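# Sweep blister sheet into dustpan and tip into bin

## Task

Using the hand brush, sweep the blister sheet so all of it lies in the dustpan while the dustpan is still in its spot on the mat. Then tip the sheet out of the dustpan into the bin. At the end the brush and the dustpan must both rest on the mat, the dustpan must not lean against the bin, and the bin must be upright. At no point may either arm touch the sheet or the bin, and the sheet must never touch the aluminium case, the pill box, the paper pouch or the tray of gloves.

## Robot and tools

Robot: two arms in a physics simulator. left_arm carries a five-finger left hand and right_arm a right hand. The left hand is the mirror of the right. Calibrated bases in the scene frame: left_arm (+0.056, +0.234, +0.013) m, right_arm (-0.049, -0.355, +0.013) m, each turned only slightly about z. A post stands on the floor behind the arms. Loose objects may occasionally get a small push from outside.

Scene frame: origin at table-top height, halfway between the nominal bases; +x points out over the table, +z up, and left_arm is on the +y side. Camera image sides do not match the arm names.

Hand point: a point fixed to the palm, 0.05 m in front of it and 0.15 m from the wrist mounting face along the fingers. Its +z runs along straight fingers, +y points out of the palm, +x runs across the palm (away from the thumb on the right hand, toward it on the left). Straight fingertips sit about 0.06 to 0.07 m past the point along +z and 0.06 m behind it along -y. A bracket on the little-finger side of the wrist can collide with things.

A row is 28 numbers, each in [-1, 1], always for both arms. Order: left_arm dx, dy, dz, rx, ry, rz; left hand little, ring, middle, index, thumb_bend, thumb_turn, force_limit, speed; then the same fourteen for right_arm and the right hand.

Pose numbers (dx to rz) are offsets, not poses: they are added to that arm's Hand target as it stood when the action or move began, along scene-frame axes, with rotation taken about the Hand target position. 1.0 equals 0.6 m for dx, dy, dz and 180 degrees for the rotation vector rx, ry, rz. Within one action every row counts from that same start, not from the row before; a new call starts from the new Hand target, so resending an offset moves further. All six zeros mean no new request for that arm. Commanded orientation is limited to 40 degrees from the measured one each step.

Hand numbers are absolute targets, not offsets. Fingers and thumb_bend: +1 straight, -1 curled. thumb_turn: +1 beside the palm, -1 across in front of it. force_limit: -1 about 0 N to +1 10 N at the fingertip (15 N for both thumb motors). speed: -1 nearly stopped, rising linearly to full at +0.48 and staying full to +1. Use speed -0.94 or lower for a gentle close. To keep a hand as it is, resend the eight hand numbers of the last executed row for it; if none has run yet, send its hand_measured six values plus hand_force_limit and hand_speed. A thumb turned in front can close on objects about 0.035 to 0.065 m thick, or a handle down to 0.025 m.

execute_actions: actions is a list of actions; each action is a table of 1 to 15 rows, one per 1/30 s step; a short table repeats its final row to step 15. cameras picks images by name, ["all"] or []; by default images appear only for an empty actions list.

move: target is one 28-number row or a list of up to 15 rows; every row is an offset from the same starting Hand targets. The hand point travels in a straight line; all arm paths finish together, capped at 10 s. speed is m/s (0.002 to 4.3, default 0.25), one value or one per target; rotation rate is up to twice it in rad/s. blend (m) rounds corners of a list; 0 stops at each target. blocking=false returns after about 0.5 s while the move keeps going. Moves do not avoid obstacles or the other arm. The result adds a move: line giving the ending (done, off_target, moving, held, fault) and limits (paced = pose clipped, held = steps withheld).

wait: seconds 0 to 3600; the scene runs with no new commands and returns early if a move ends. stop: brakes a running move. zoom_image: camera one of cam_head_left, cam_head_right, cam_high, cam_left_wrist, cam_right_wrist, region [x0, y0, x1, y1] in pixels, at most 504 by 504, only on the latest images. show_instructions: shows reference pages. finished_scene: ends the scene permanently (scene 1 optional).

Results: end_effector_position (m) and end_effector_quat_wxyz in the scene frame; Hand target (the last commanded pose, from which the next offsets count); step readings of position for action calls; joint positions, velocities, torques (numbers 3 and 4 wrap at ±28 N m); motor temperatures. Per hand, hand_measured, hand_stopped_by (moving, target, force, stalled, fault) and hand_load_n (positive when pushed open) list six values in motor order. A dropped grip shows as load falling near 0.

Expect the hand to rest 1 to 3 cm, sometimes 5 cm, off the commanded pose, usually low; a later execute_actions call with zero offsets asks again, or send the remaining gap. To stop pressing on something, command past the hand point back away from it. A stalled arm keeps pushing until moved.

Avoid: touching the sheet or bin with either hand, knocking anything off the table, dropping objects even slightly, fast hits or hard presses, letting the hands or arms meet, grabbing the other hand, and straining motors (long holds, stretched reach, pushing into unreachable poses) which heat them; at 100 °C an arm goes limp for 30 to 60 s.

Each tool is called after "Call:" as name(argument=value, ...) on one line, values as JSON.

Reference images:

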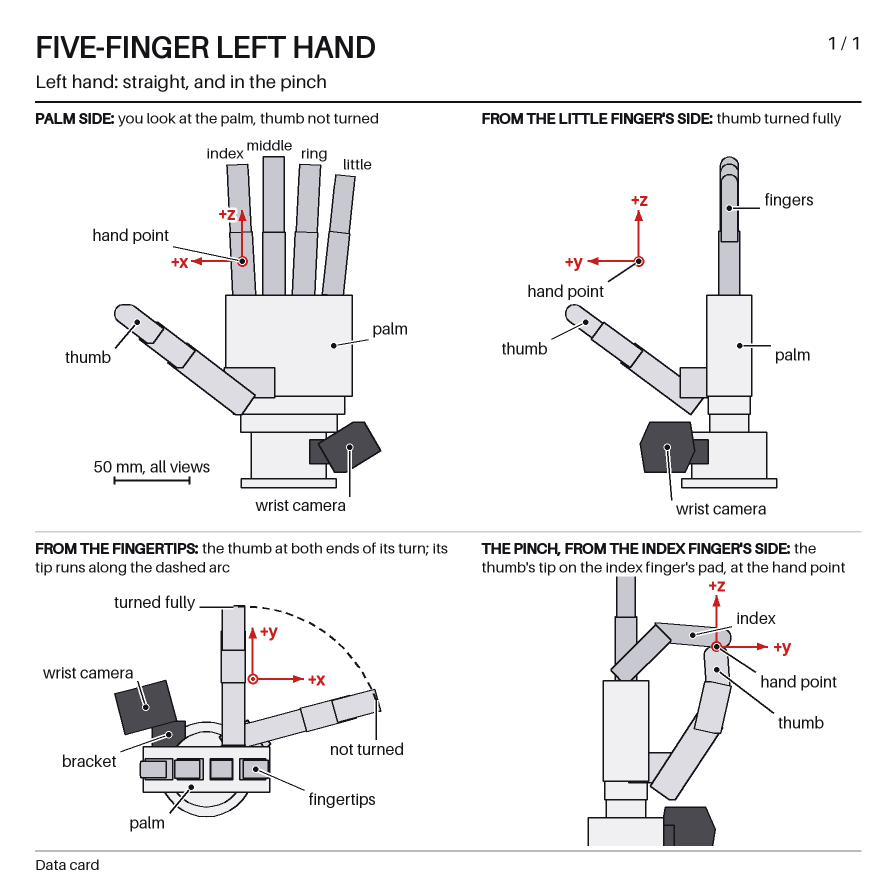

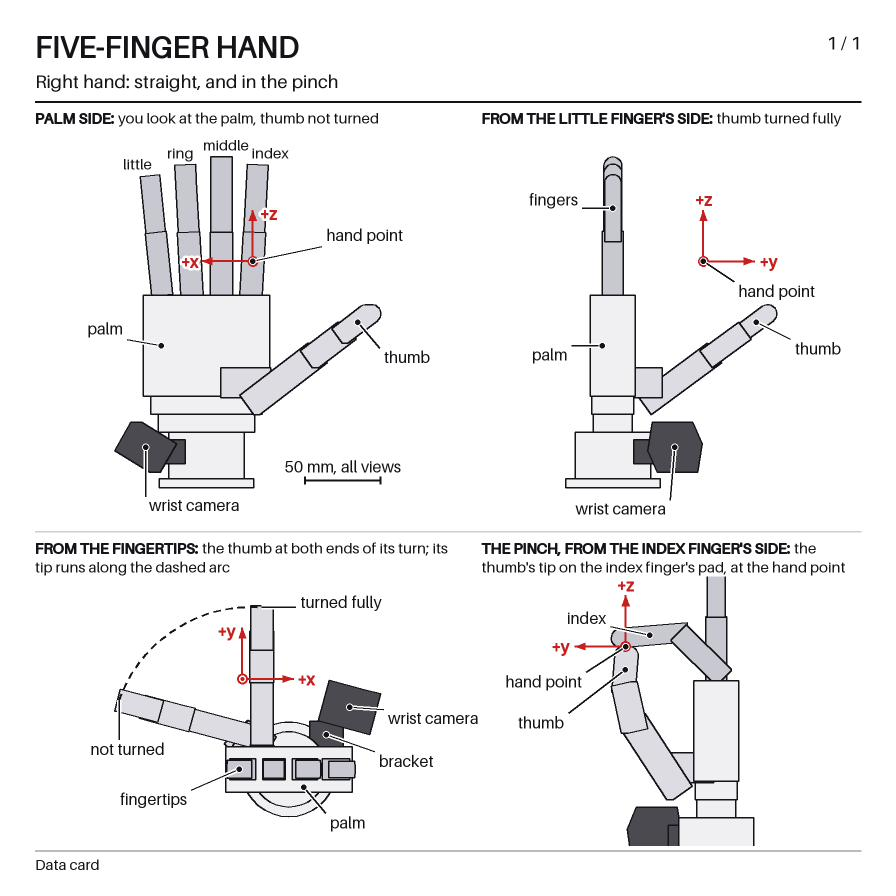

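## Session

Call:
execute_actions(actions=[])

Scene clock: 0.00 s.
left_arm: end_effector_position=(+0.6519, +0.2393, +0.3401) hand_measured=(+1.000, +1.000, +1.000, +1.000, +1.000, +1.000) hand_load_n=(+0.0, +0.0, +0.0, +0.0, +0.0, +0.0) hand_stopped_by=(target, target, target, target, target, target) hand_force_limit=0.00 hand_speed=-0.80 end_effector_quat_wxyz=(+0.367, +0.153, +0.917, -0.024) | right_arm: end_effector_position=(+0.2524, +0.0421, +0.1840) hand_measured=(+1.000, +1.000, +1.000, +1.000, +1.000, +1.000) hand_load_n=(+0.0, +0.0, +0.0, +0.0, +0.0, +0.0) hand_stopped_by=(target, target, target, target, target, target) hand_force_limit=0.00 hand_speed=-0.80 end_effector_quat_wxyz=(-0.048, +0.767, +0.637, -0.050)
Joint positions: left_arm=[-0.047 1.439 1.504 -0.889 0.116 1.794] | right_arm=[1.041 1.711 1.576 -1.501 -0.123 -1.951]
Joint velocities: within noise
Joint torques (N m): no reading
Motor temperatures (°C): left_arm=[27 29 27 26 25 28] | right_arm=[24 27 27 26 30 26]
Heat: left arm: hottest shoulder 29 °C; right arm: hottest wrist yaw 30 °C.
Hand target: left_arm +0.6570, +0.2390, +0.3635; +0.388, +0.153, +0.908, -0.022 | right_arm +0.2552, +0.0466, +0.1852; -0.049, +0.767, +0.638, -0.046

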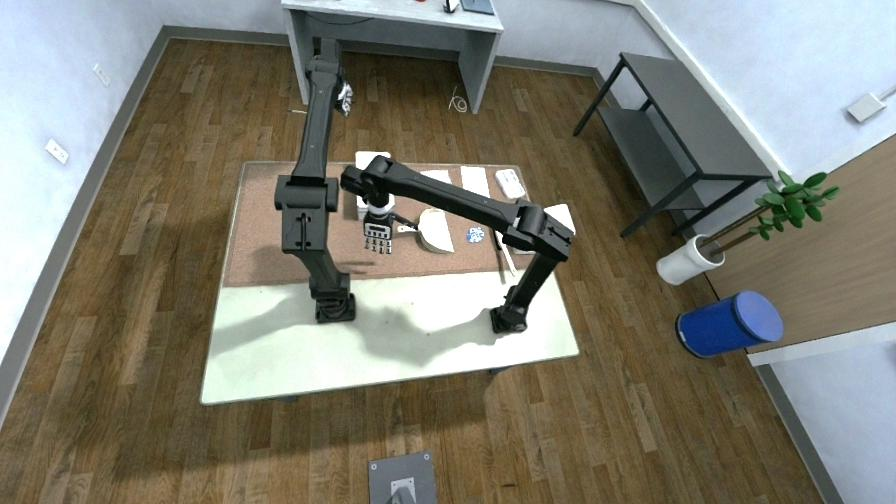

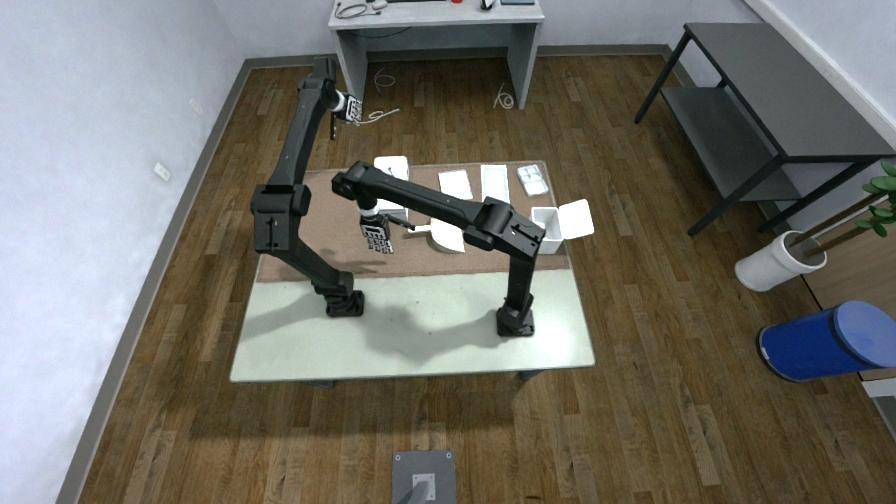

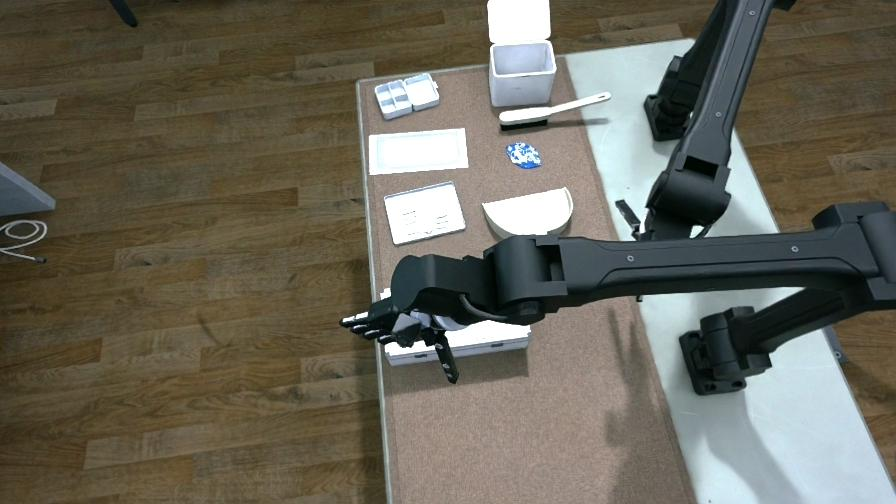

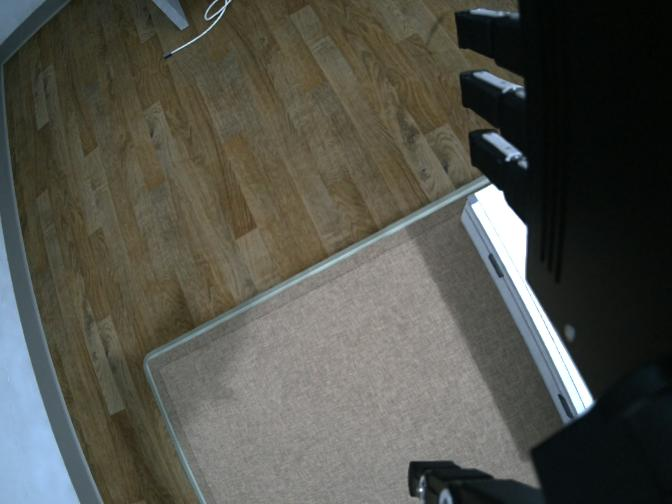

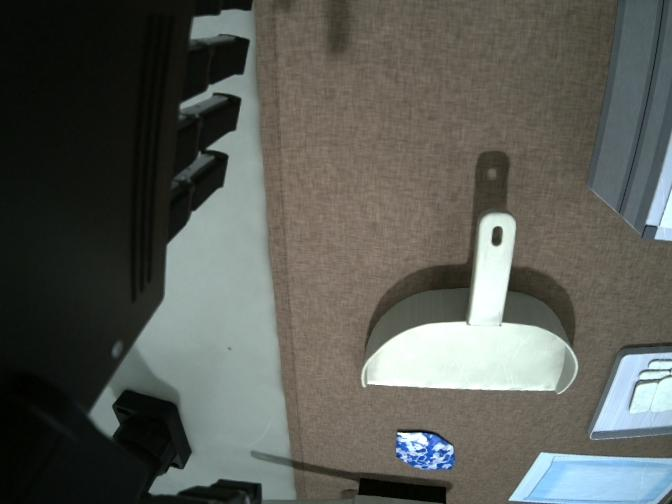

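Call:
zoom_image(camera="cam_high", region=[340, 0, 680, 280])

Call:
zoom_image(camera="cam_right_wrist", region=[230, 120, 672, 504])

Call:
zoom_image(camera="cam_head_right", region=[220, 140, 620, 390])

Call:
zoom_image(camera="cam_head_left", region=[200, 140, 600, 390])

Scaled by 1.482 from the camera's image (finer frame: 1280x720).

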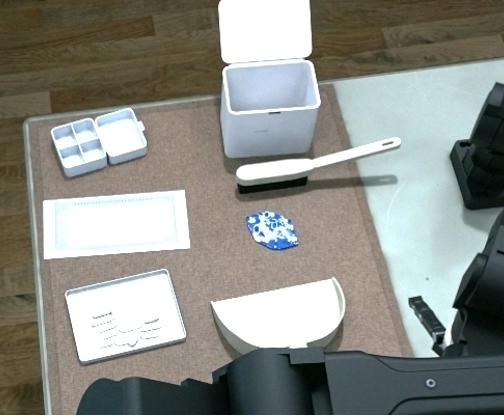

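Scaled by 1.140 from the camera's image (finer frame: 960x720).

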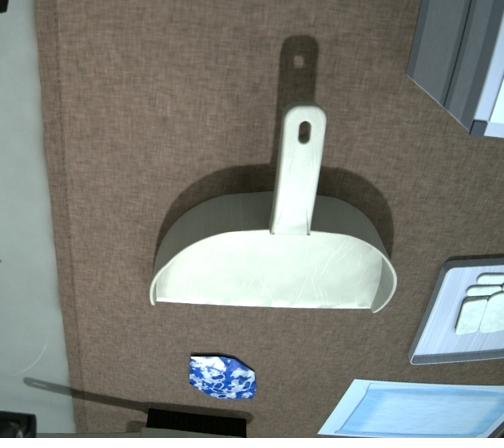

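Scaled by 1.260 from the camera's image (finer frame: 1280x720).

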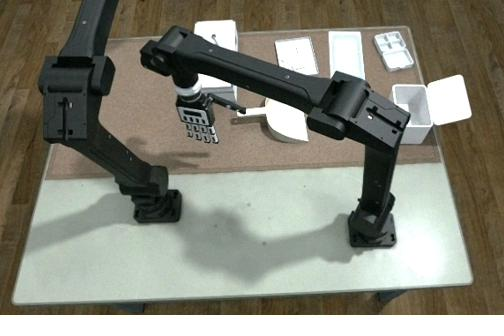

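Scaled by 1.260 from the camera's image (finer frame: 1280x720).

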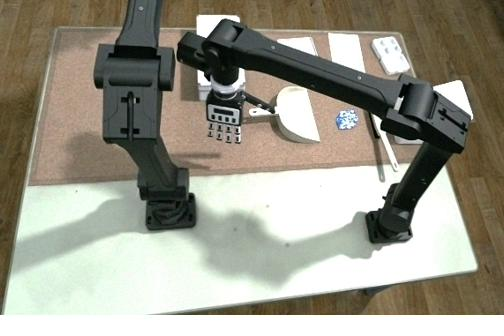

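Call:
move(target=[0,0,0,0,0,0,1,1,1,1,1,1,0,-0.8,-0.1,-0.25,0.3,0,0,0,1,1,1,1,1,1,0,-0.8], cameras=["all"])

Scene clock: 120.90 s.
left_arm: end_effector_position=(+0.6519, +0.2393, +0.3401) hand_measured=(+1.000, +1.000, +1.000, +1.000, +1.000, +1.000) hand_load_n=(+0.0, +0.0, +0.0, +0.0, +0.0, +0.5) hand_stopped_by=(target, target, target, target, target, target) hand_force_limit=0.00 hand_speed=-0.80 end_effector_quat_wxyz=(+0.367, +0.153, +0.917, -0.024) | right_arm: end_effector_position=(+0.1926, -0.0980, +0.3739) hand_measured=(+1.000, +1.000, +1.000, +1.000, +1.000, +1.000) hand_load_n=(+0.0, +0.5, +0.0, +0.0, +0.0, +0.0) hand_stopped_by=(target, target, target, target, target, target) hand_force_limit=0.00 hand_speed=-0.80 end_effector_quat_wxyz=(-0.069, +0.768, +0.630, +0.093)
Joint positions: left_arm=[-0.047 1.439 1.504 -0.889 0.116 1.794] | right_arm=[0.997 1.16 1.489 -1.681 -0.081 -1.971]
Joint torques (N m): left_arm=[-0.73 -11.11 11.12 1.61 0.08 0.03] | right_arm=[-1.9 -5.77 7.38 0.29 0.01 -0.21]
Motor temperatures (°C): left_arm=[27 32 36 26 25 28] | right_arm=[24 30 36 25 30 26]
Heat: left arm: hottest elbow 36 °C; right arm: hottest elbow 36 °C.
Hand target: left_arm +0.6570, +0.2390, +0.3635; +0.388, +0.153, +0.908, -0.022 | right_arm +0.1953, -0.1034, +0.3652; -0.049, +0.767, +0.638, -0.046
Off the commanded pose: left_arm 0.024 m, 3 deg | right_arm 0.011 m, 16 deg.
joint sent to its limit (right arm) — joint 4 (wrist pitch), lower limit. The joint targets are off in orientation, not in position.
move: off_target (right_arm)
cam_right_wrist: T_world_to_cam=[[0.99643, 0.07648, 0.0358, -0.19491], [0.06264, -0.95373, 0.29406, -0.20988], [0.05664, -0.29077, -0.95512, 0.43866]] pos_world=[0.18252, -0.05771, 0.48767]

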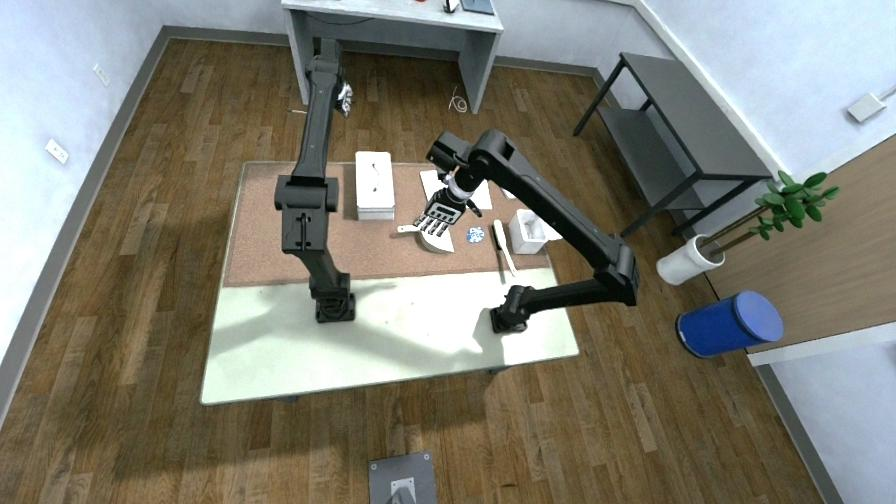

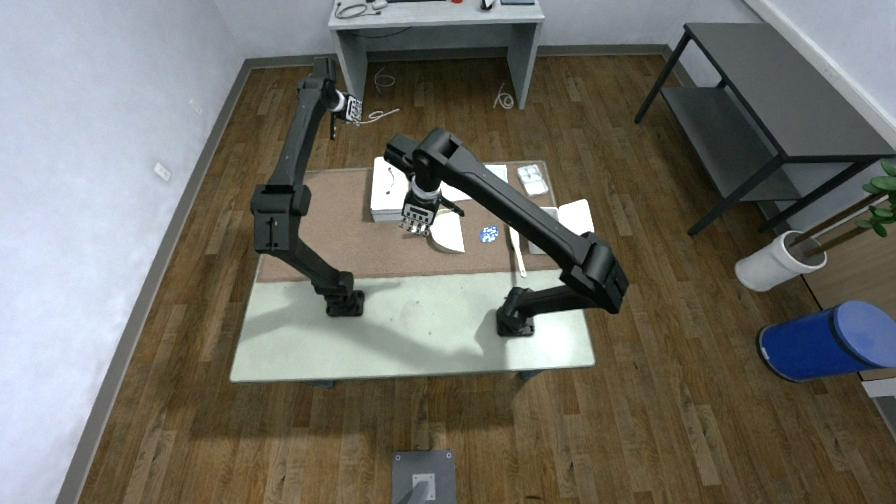

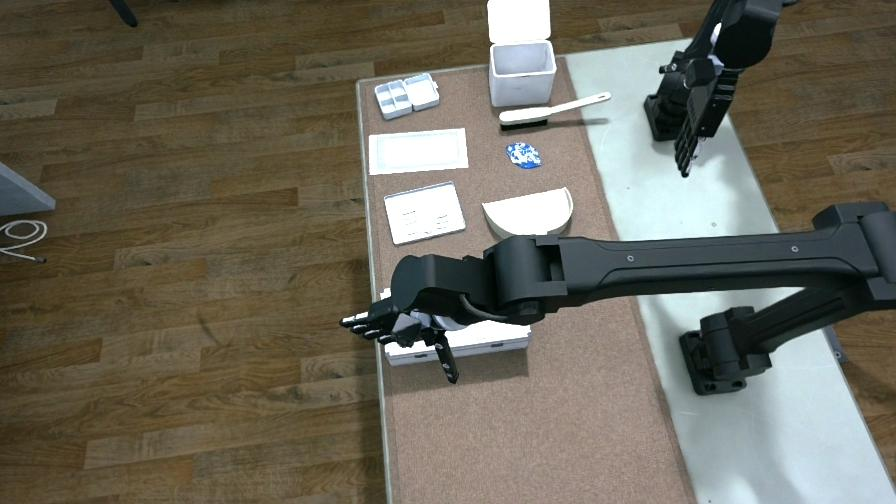

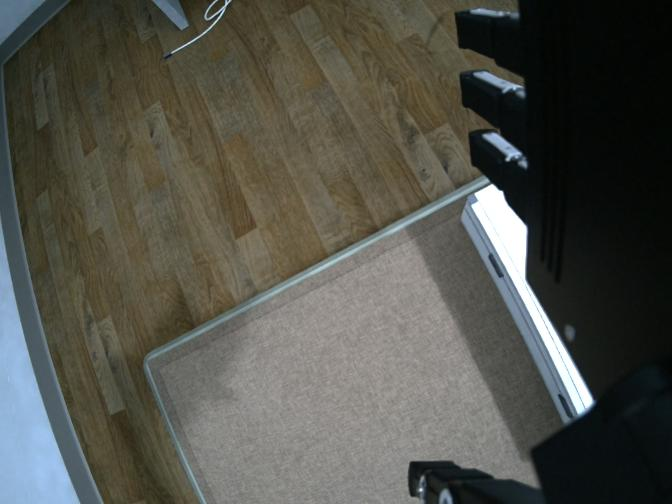

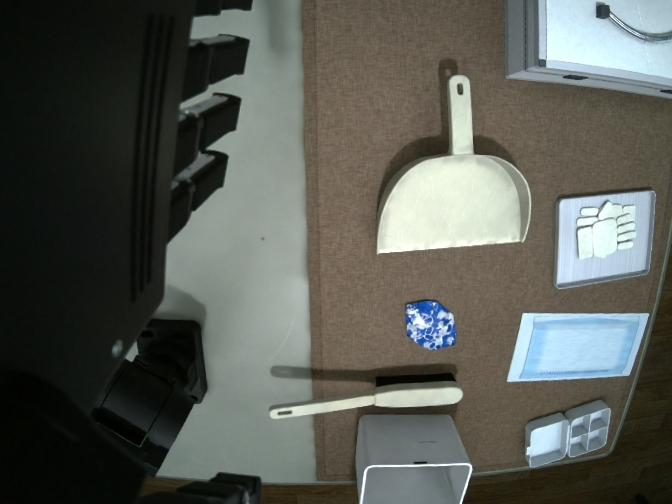

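Call:
zoom_image(camera="cam_right_wrist", region=[240, 250, 540, 504])

Call:
zoom_image(camera="cam_right_wrist", region=[340, 40, 600, 280])

Call:
zoom_image(camera="cam_head_left", region=[360, 140, 600, 300])

Call:
zoom_image(camera="cam_head_right", region=[360, 140, 620, 300])

Call:
zoom_image(camera="cam_high", region=[460, 0, 660, 270])

Scaled by 1.680 from the camera's image (finer frame: 960x720).

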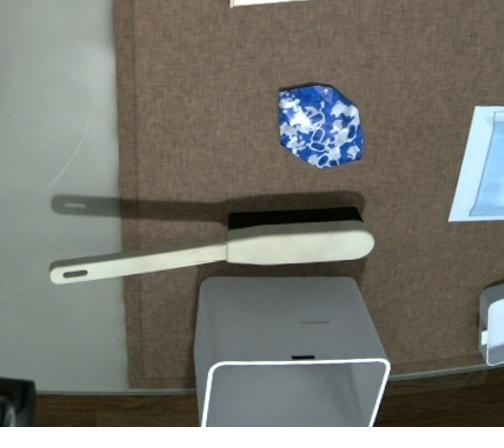

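Scaled by 1.938 from the camera's image (finer frame: 960x720).

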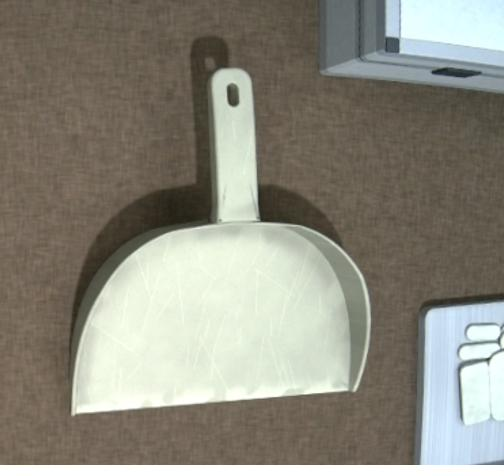

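Scaled by 2.100 from the camera's image (finer frame: 1280x720).

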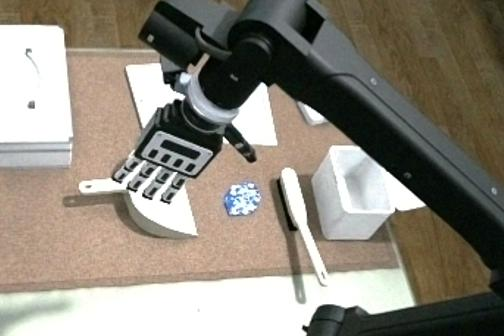

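Scaled by 1.938 from the camera's image (finer frame: 1280x720).

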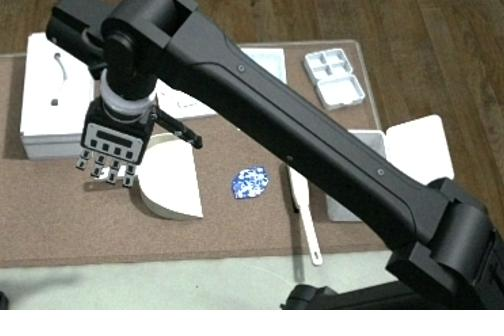

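Scaled by 1.867 from the camera's image (finer frame: 1280x720).

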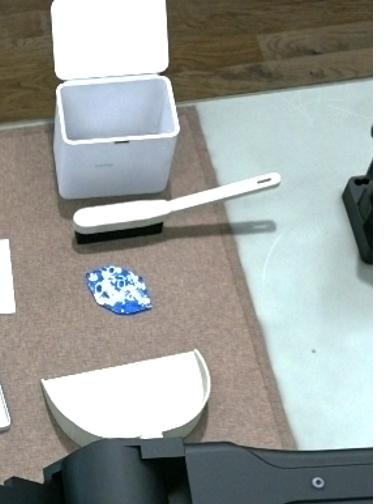

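Call:
zoom_image(camera="cam_high", region=[620, 0, 820, 200])

Call:
zoom_image(camera="cam_head_left", region=[390, 120, 530, 260])

Call:
zoom_image(camera="cam_head_right", region=[370, 120, 510, 260])

Scaled by 2.520 from the camera's image (finer frame: 1280x720).

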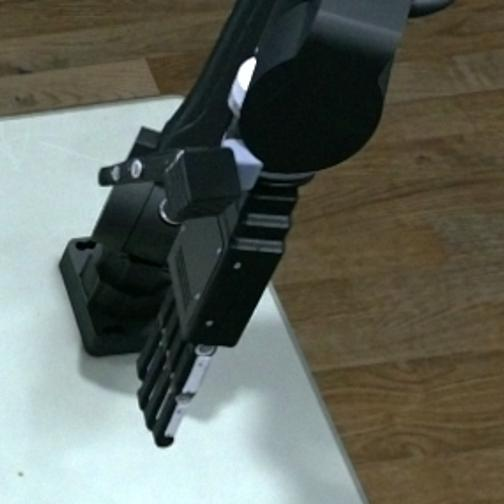

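Scaled by 3.600 from the camera's image (finer frame: 1280x720).

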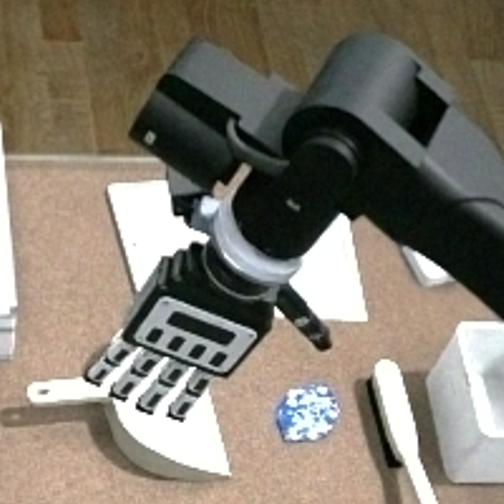

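Scaled by 3.600 from the camera's image (finer frame: 1280x720).

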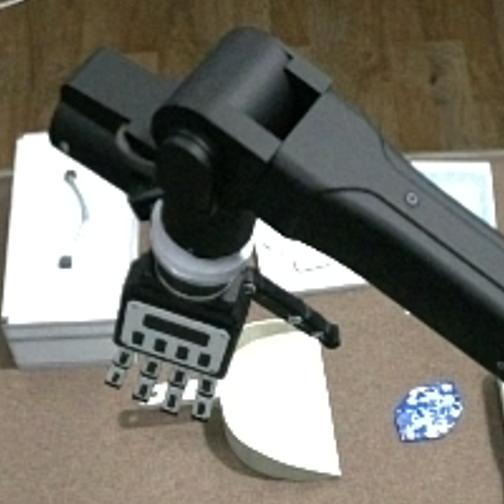

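Call:
move(target=[0,0,0,0,0,0,1,1,1,1,1,1,0,-0.8,-0.075,-0.29,-0.30,-0.0339,-0.0318,-0.441,1,1,1,1,1,1,0,-0.8], cameras=["all"])

Scene clock: 412.40 s.
left_arm: end_effector_position=(+0.6519, +0.2393, +0.3401) hand_measured=(+1.000, +1.000, +1.000, +1.000, +1.000, +1.000) hand_load_n=(+0.0, +0.0, +0.0, +0.0, +0.0, +0.0) hand_stopped_by=(target, target, target, target, target, target) hand_force_limit=0.00 hand_speed=-0.80 end_effector_quat_wxyz=(+0.367, +0.153, +0.917, -0.024) | right_arm: end_effector_position=(+0.1500, -0.2751, +0.1885) hand_measured=(+1.000, +1.000, +1.000, +1.000, +1.000, +1.000) hand_load_n=(+0.0, +0.0, +0.0, +0.0, +0.0, +0.0) hand_stopped_by=(target, target, target, target, target, target) hand_force_limit=0.00 hand_speed=-0.80 end_effector_quat_wxyz=(+0.001, +1.000, +0.010, -0.005)
Joint positions: left_arm=[-0.047 1.439 1.504 -0.889 0.116 1.794] | right_arm=[0.584 1.05 0.919 -1.45 -0.003 -1.037]
Joint torques (N m): left_arm=[-0.79 -10.93 11.08 1.55 0.08 0.02] | right_arm=[-1.73 -5.66 7.38 0.76 0.06 0.02]
Heat: left arm: hottest elbow 39 °C; right arm: hottest elbow 33 °C.
Hand target: left_arm +0.6570, +0.2390, +0.3635; +0.388, +0.153, +0.908, -0.022 | right_arm +0.1501, -0.2774, +0.1852; +0.000, +1.000, -0.001, +0.000
Off the commanded pose: left_arm 0.024 m, 3 deg | right_arm 0.004 m, 1 deg.
move: done
cam_right_wrist: T_world_to_cam=[[0.28651, -0.95729, -0.03877, -0.29613], [-0.82106, -0.26619, 0.50497, -0.03965], [-0.49373, -0.11284, -0.86226, 0.32658]] pos_world=[0.21354, -0.25719, 0.29013]

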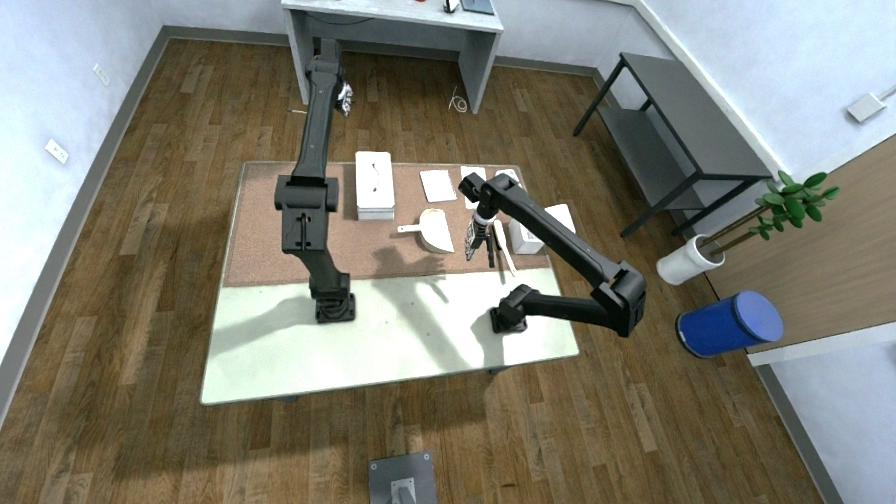

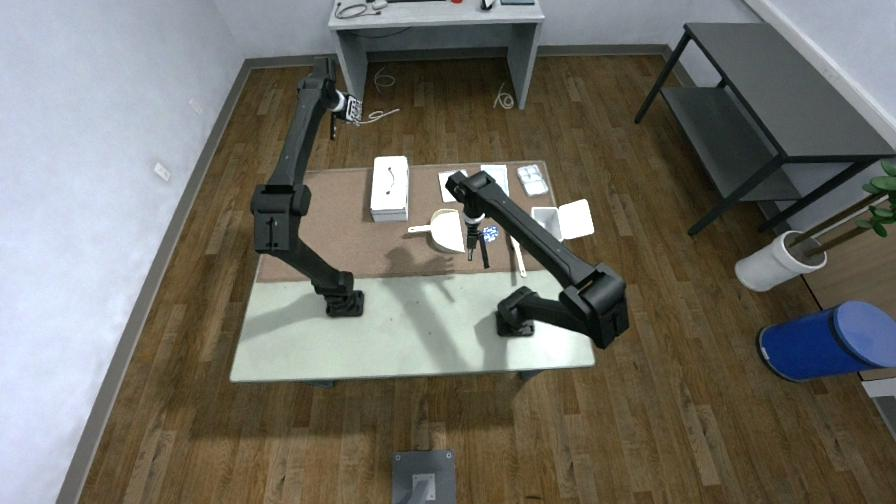

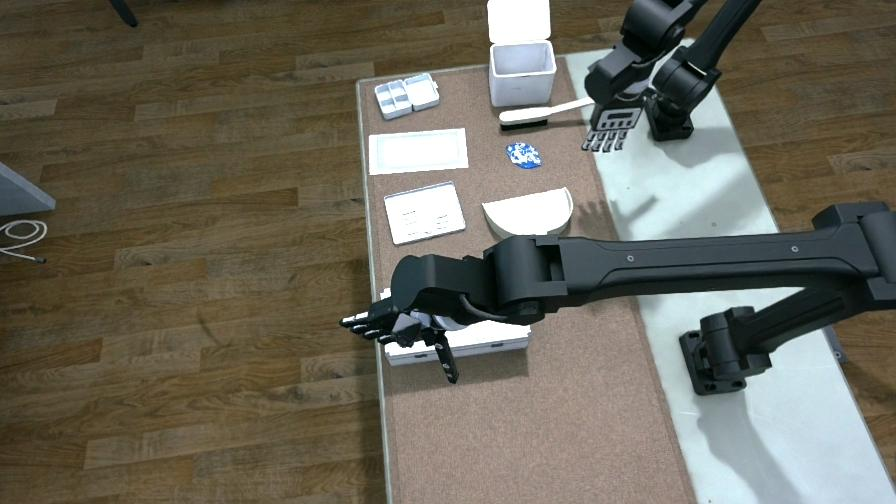

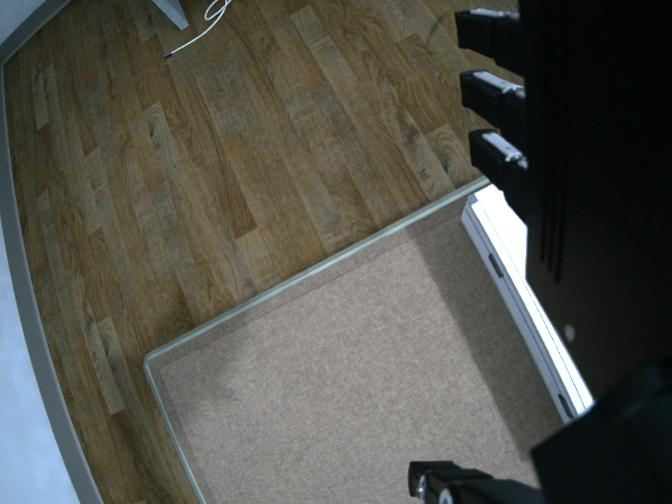

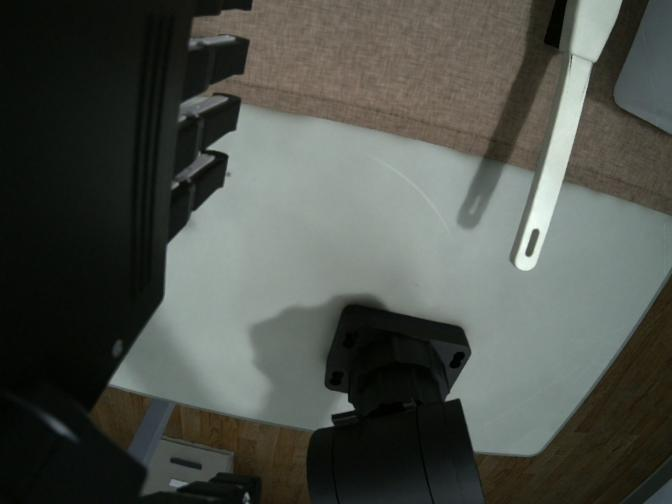

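Call:
zoom_image(camera="cam_right_wrist", region=[420, 0, 672, 300])

Call:
zoom_image(camera="cam_head_left", region=[380, 150, 580, 300])

Call:
zoom_image(camera="cam_head_right", region=[390, 150, 590, 300])

Call:
zoom_image(camera="cam_high", region=[460, 0, 700, 240])

Scaled by 1.680 from the camera's image (finer frame: 960x720).

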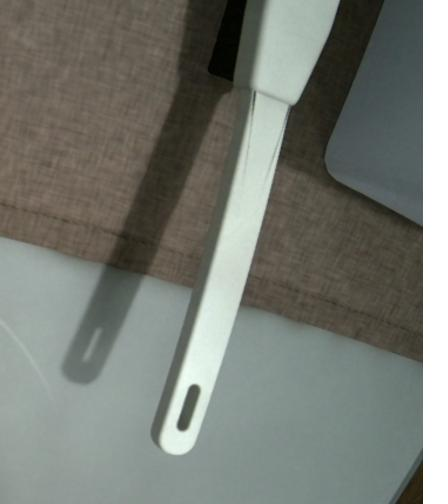

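Scaled by 2.520 from the camera's image (finer frame: 1280x720).

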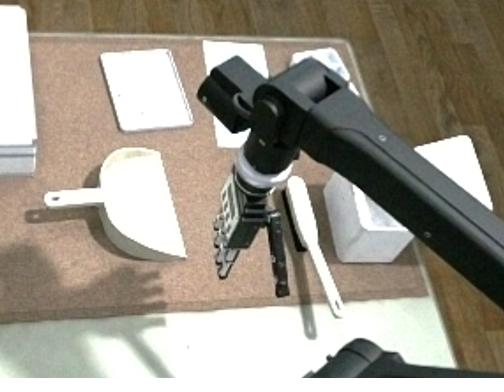

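Scaled by 2.520 from the camera's image (finer frame: 1280x720).

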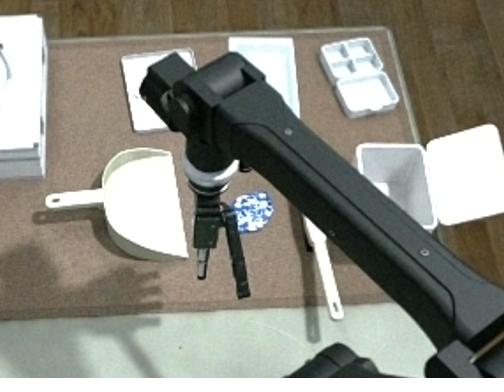

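Scaled by 2.100 from the camera's image (finer frame: 1280x720).

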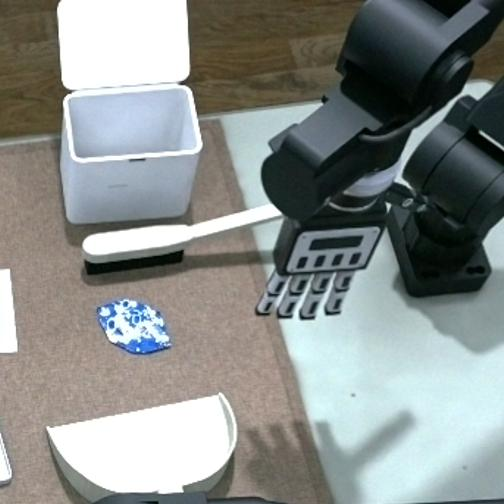

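Call:
move(target=[-0.595,-0.298,-0.239,0.0145,0.2555,0.1007,1,-1,-1,1,1,-1,0,0,0,0,0,0,0,0,1,1,1,1,1,1,0,-0.8], cameras=["all"])

Scene clock: 653.53 s.
left_arm: end_effector_position=(+0.3043, +0.0625, +0.2165) hand_measured=(+1.000, -1.000, -1.000, +1.000, +1.000, -1.000) hand_load_n=(+0.0, +0.0, +0.0, +0.0, +0.0, +0.0) hand_stopped_by=(target, target, target, target, target, target) hand_force_limit=0.00 hand_speed=0.00 end_effector_quat_wxyz=(-0.001, +0.001, +1.000, +0.001) | right_arm: end_effector_position=(+0.1500, -0.2751, +0.1885) hand_measured=(+1.000, +1.000, +1.000, +1.000, +1.000, +1.000) hand_load_n=(+0.0, +0.0, +0.0, +0.0, -0.5, +0.0) hand_stopped_by=(target, target, target, target, target, target) hand_force_limit=0.00 hand_speed=-0.80 end_effector_quat_wxyz=(+0.001, +1.000, +0.009, -0.005)
Joint positions: left_arm=[-0.677 1.296 1.185 -1.464 0 0.882] | right_arm=[0.584 1.05 0.919 -1.45 -0.003 -1.037]
Joint torques (N m): left_arm=[-1.73 -7.59 8.12 -0.38 0.03 -0.13] | right_arm=[-1.73 -5.71 7.39 0.76 0.06 0.01]
Motor temperatures (°C): left_arm=[27 32 41 25 24 27] | right_arm=[24 27 36 25 28 25]
Heat: left arm: hottest elbow 41 °C; right arm: hottest elbow 36 °C.
Hand target: left_arm +0.3000, +0.0601, +0.2201; -0.001, +0.000, +1.000, +0.000 | right_arm +0.1501, -0.2774, +0.1852; +0.000, +1.000, -0.001, +0.000
Off the commanded pose: left_arm 0.006 m, 0 deg | right_arm 0.004 m, 1 deg.
move: done
cam_left_wrist: T_world_to_cam=[[-0.22837, -0.97332, -0.02228, 0.13576], [-0.83143, 0.18307, 0.52461, 0.1247], [-0.50653, 0.13833, -0.85105, 0.44492]] pos_world=[0.36005, 0.04777, 0.31626]
cam_right_wrist: T_world_to_cam=[[0.28615, -0.9574, -0.03879, -0.29606], [-0.82118, -0.26589, 0.50494, -0.03962], [-0.49374, -0.11264, -0.86228, 0.32659]] pos_world=[0.21344, -0.25719, 0.29013]

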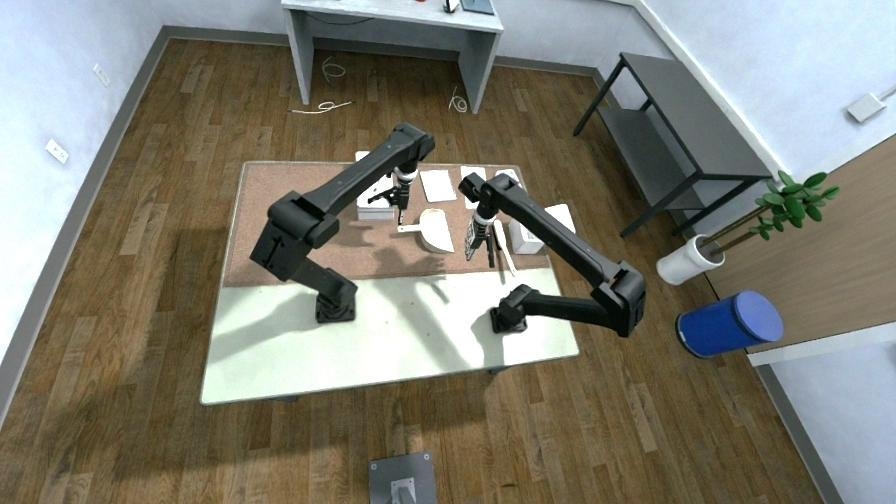

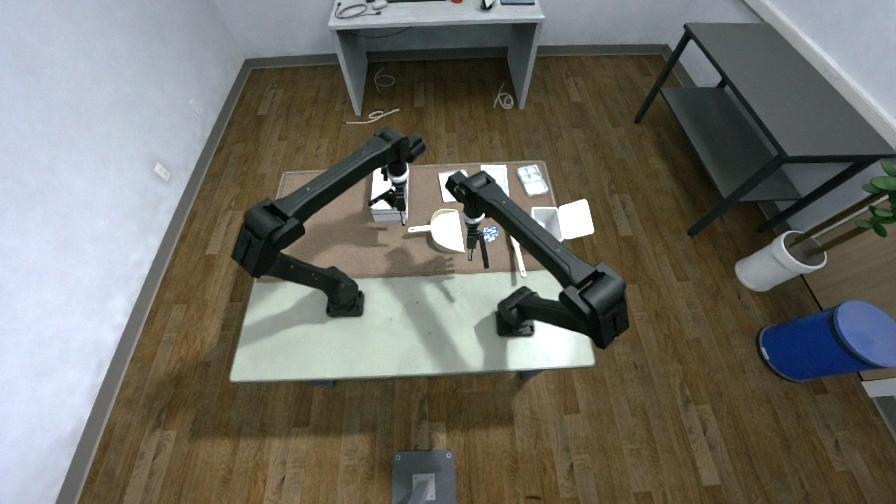

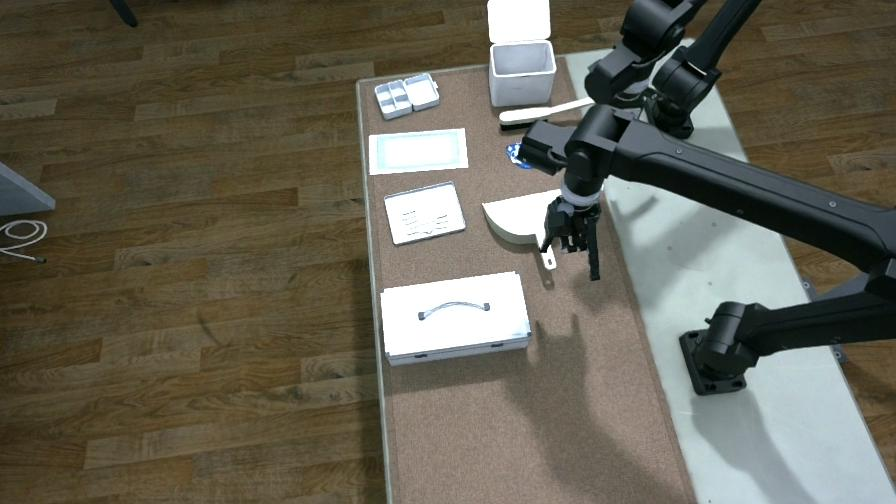

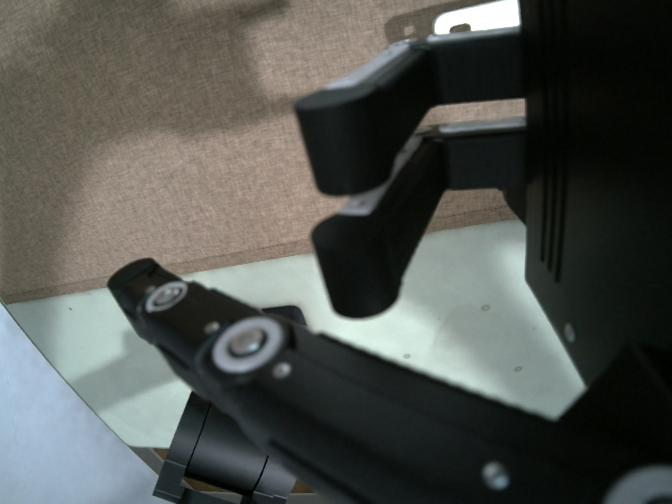

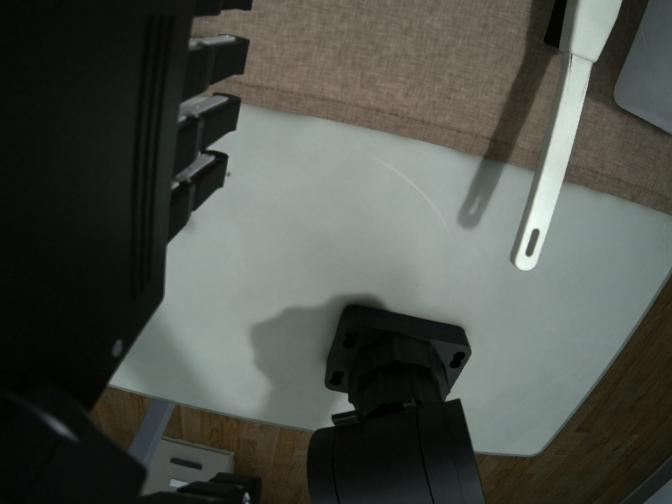

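Call:
zoom_image(camera="cam_high", region=[460, 160, 640, 300])

Call:
zoom_image(camera="cam_head_left", region=[350, 150, 510, 290])

Call:
zoom_image(camera="cam_head_right", region=[360, 140, 520, 280])

Scaled by 2.800 from the camera's image (finer frame: 1280x720).

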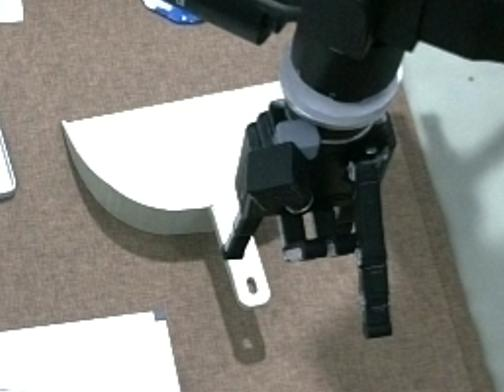

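Scaled by 3.150 from the camera's image (finer frame: 1280x720).

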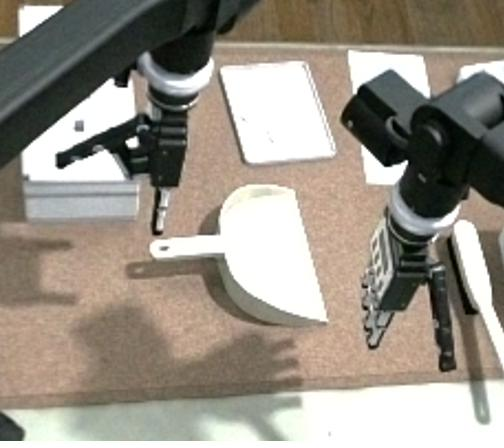

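Scaled by 3.150 from the camera's image (finer frame: 1280x720).

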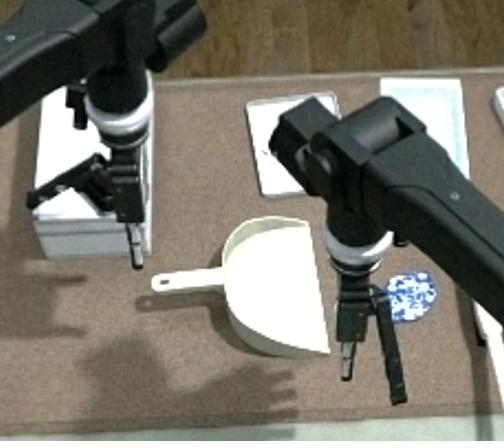

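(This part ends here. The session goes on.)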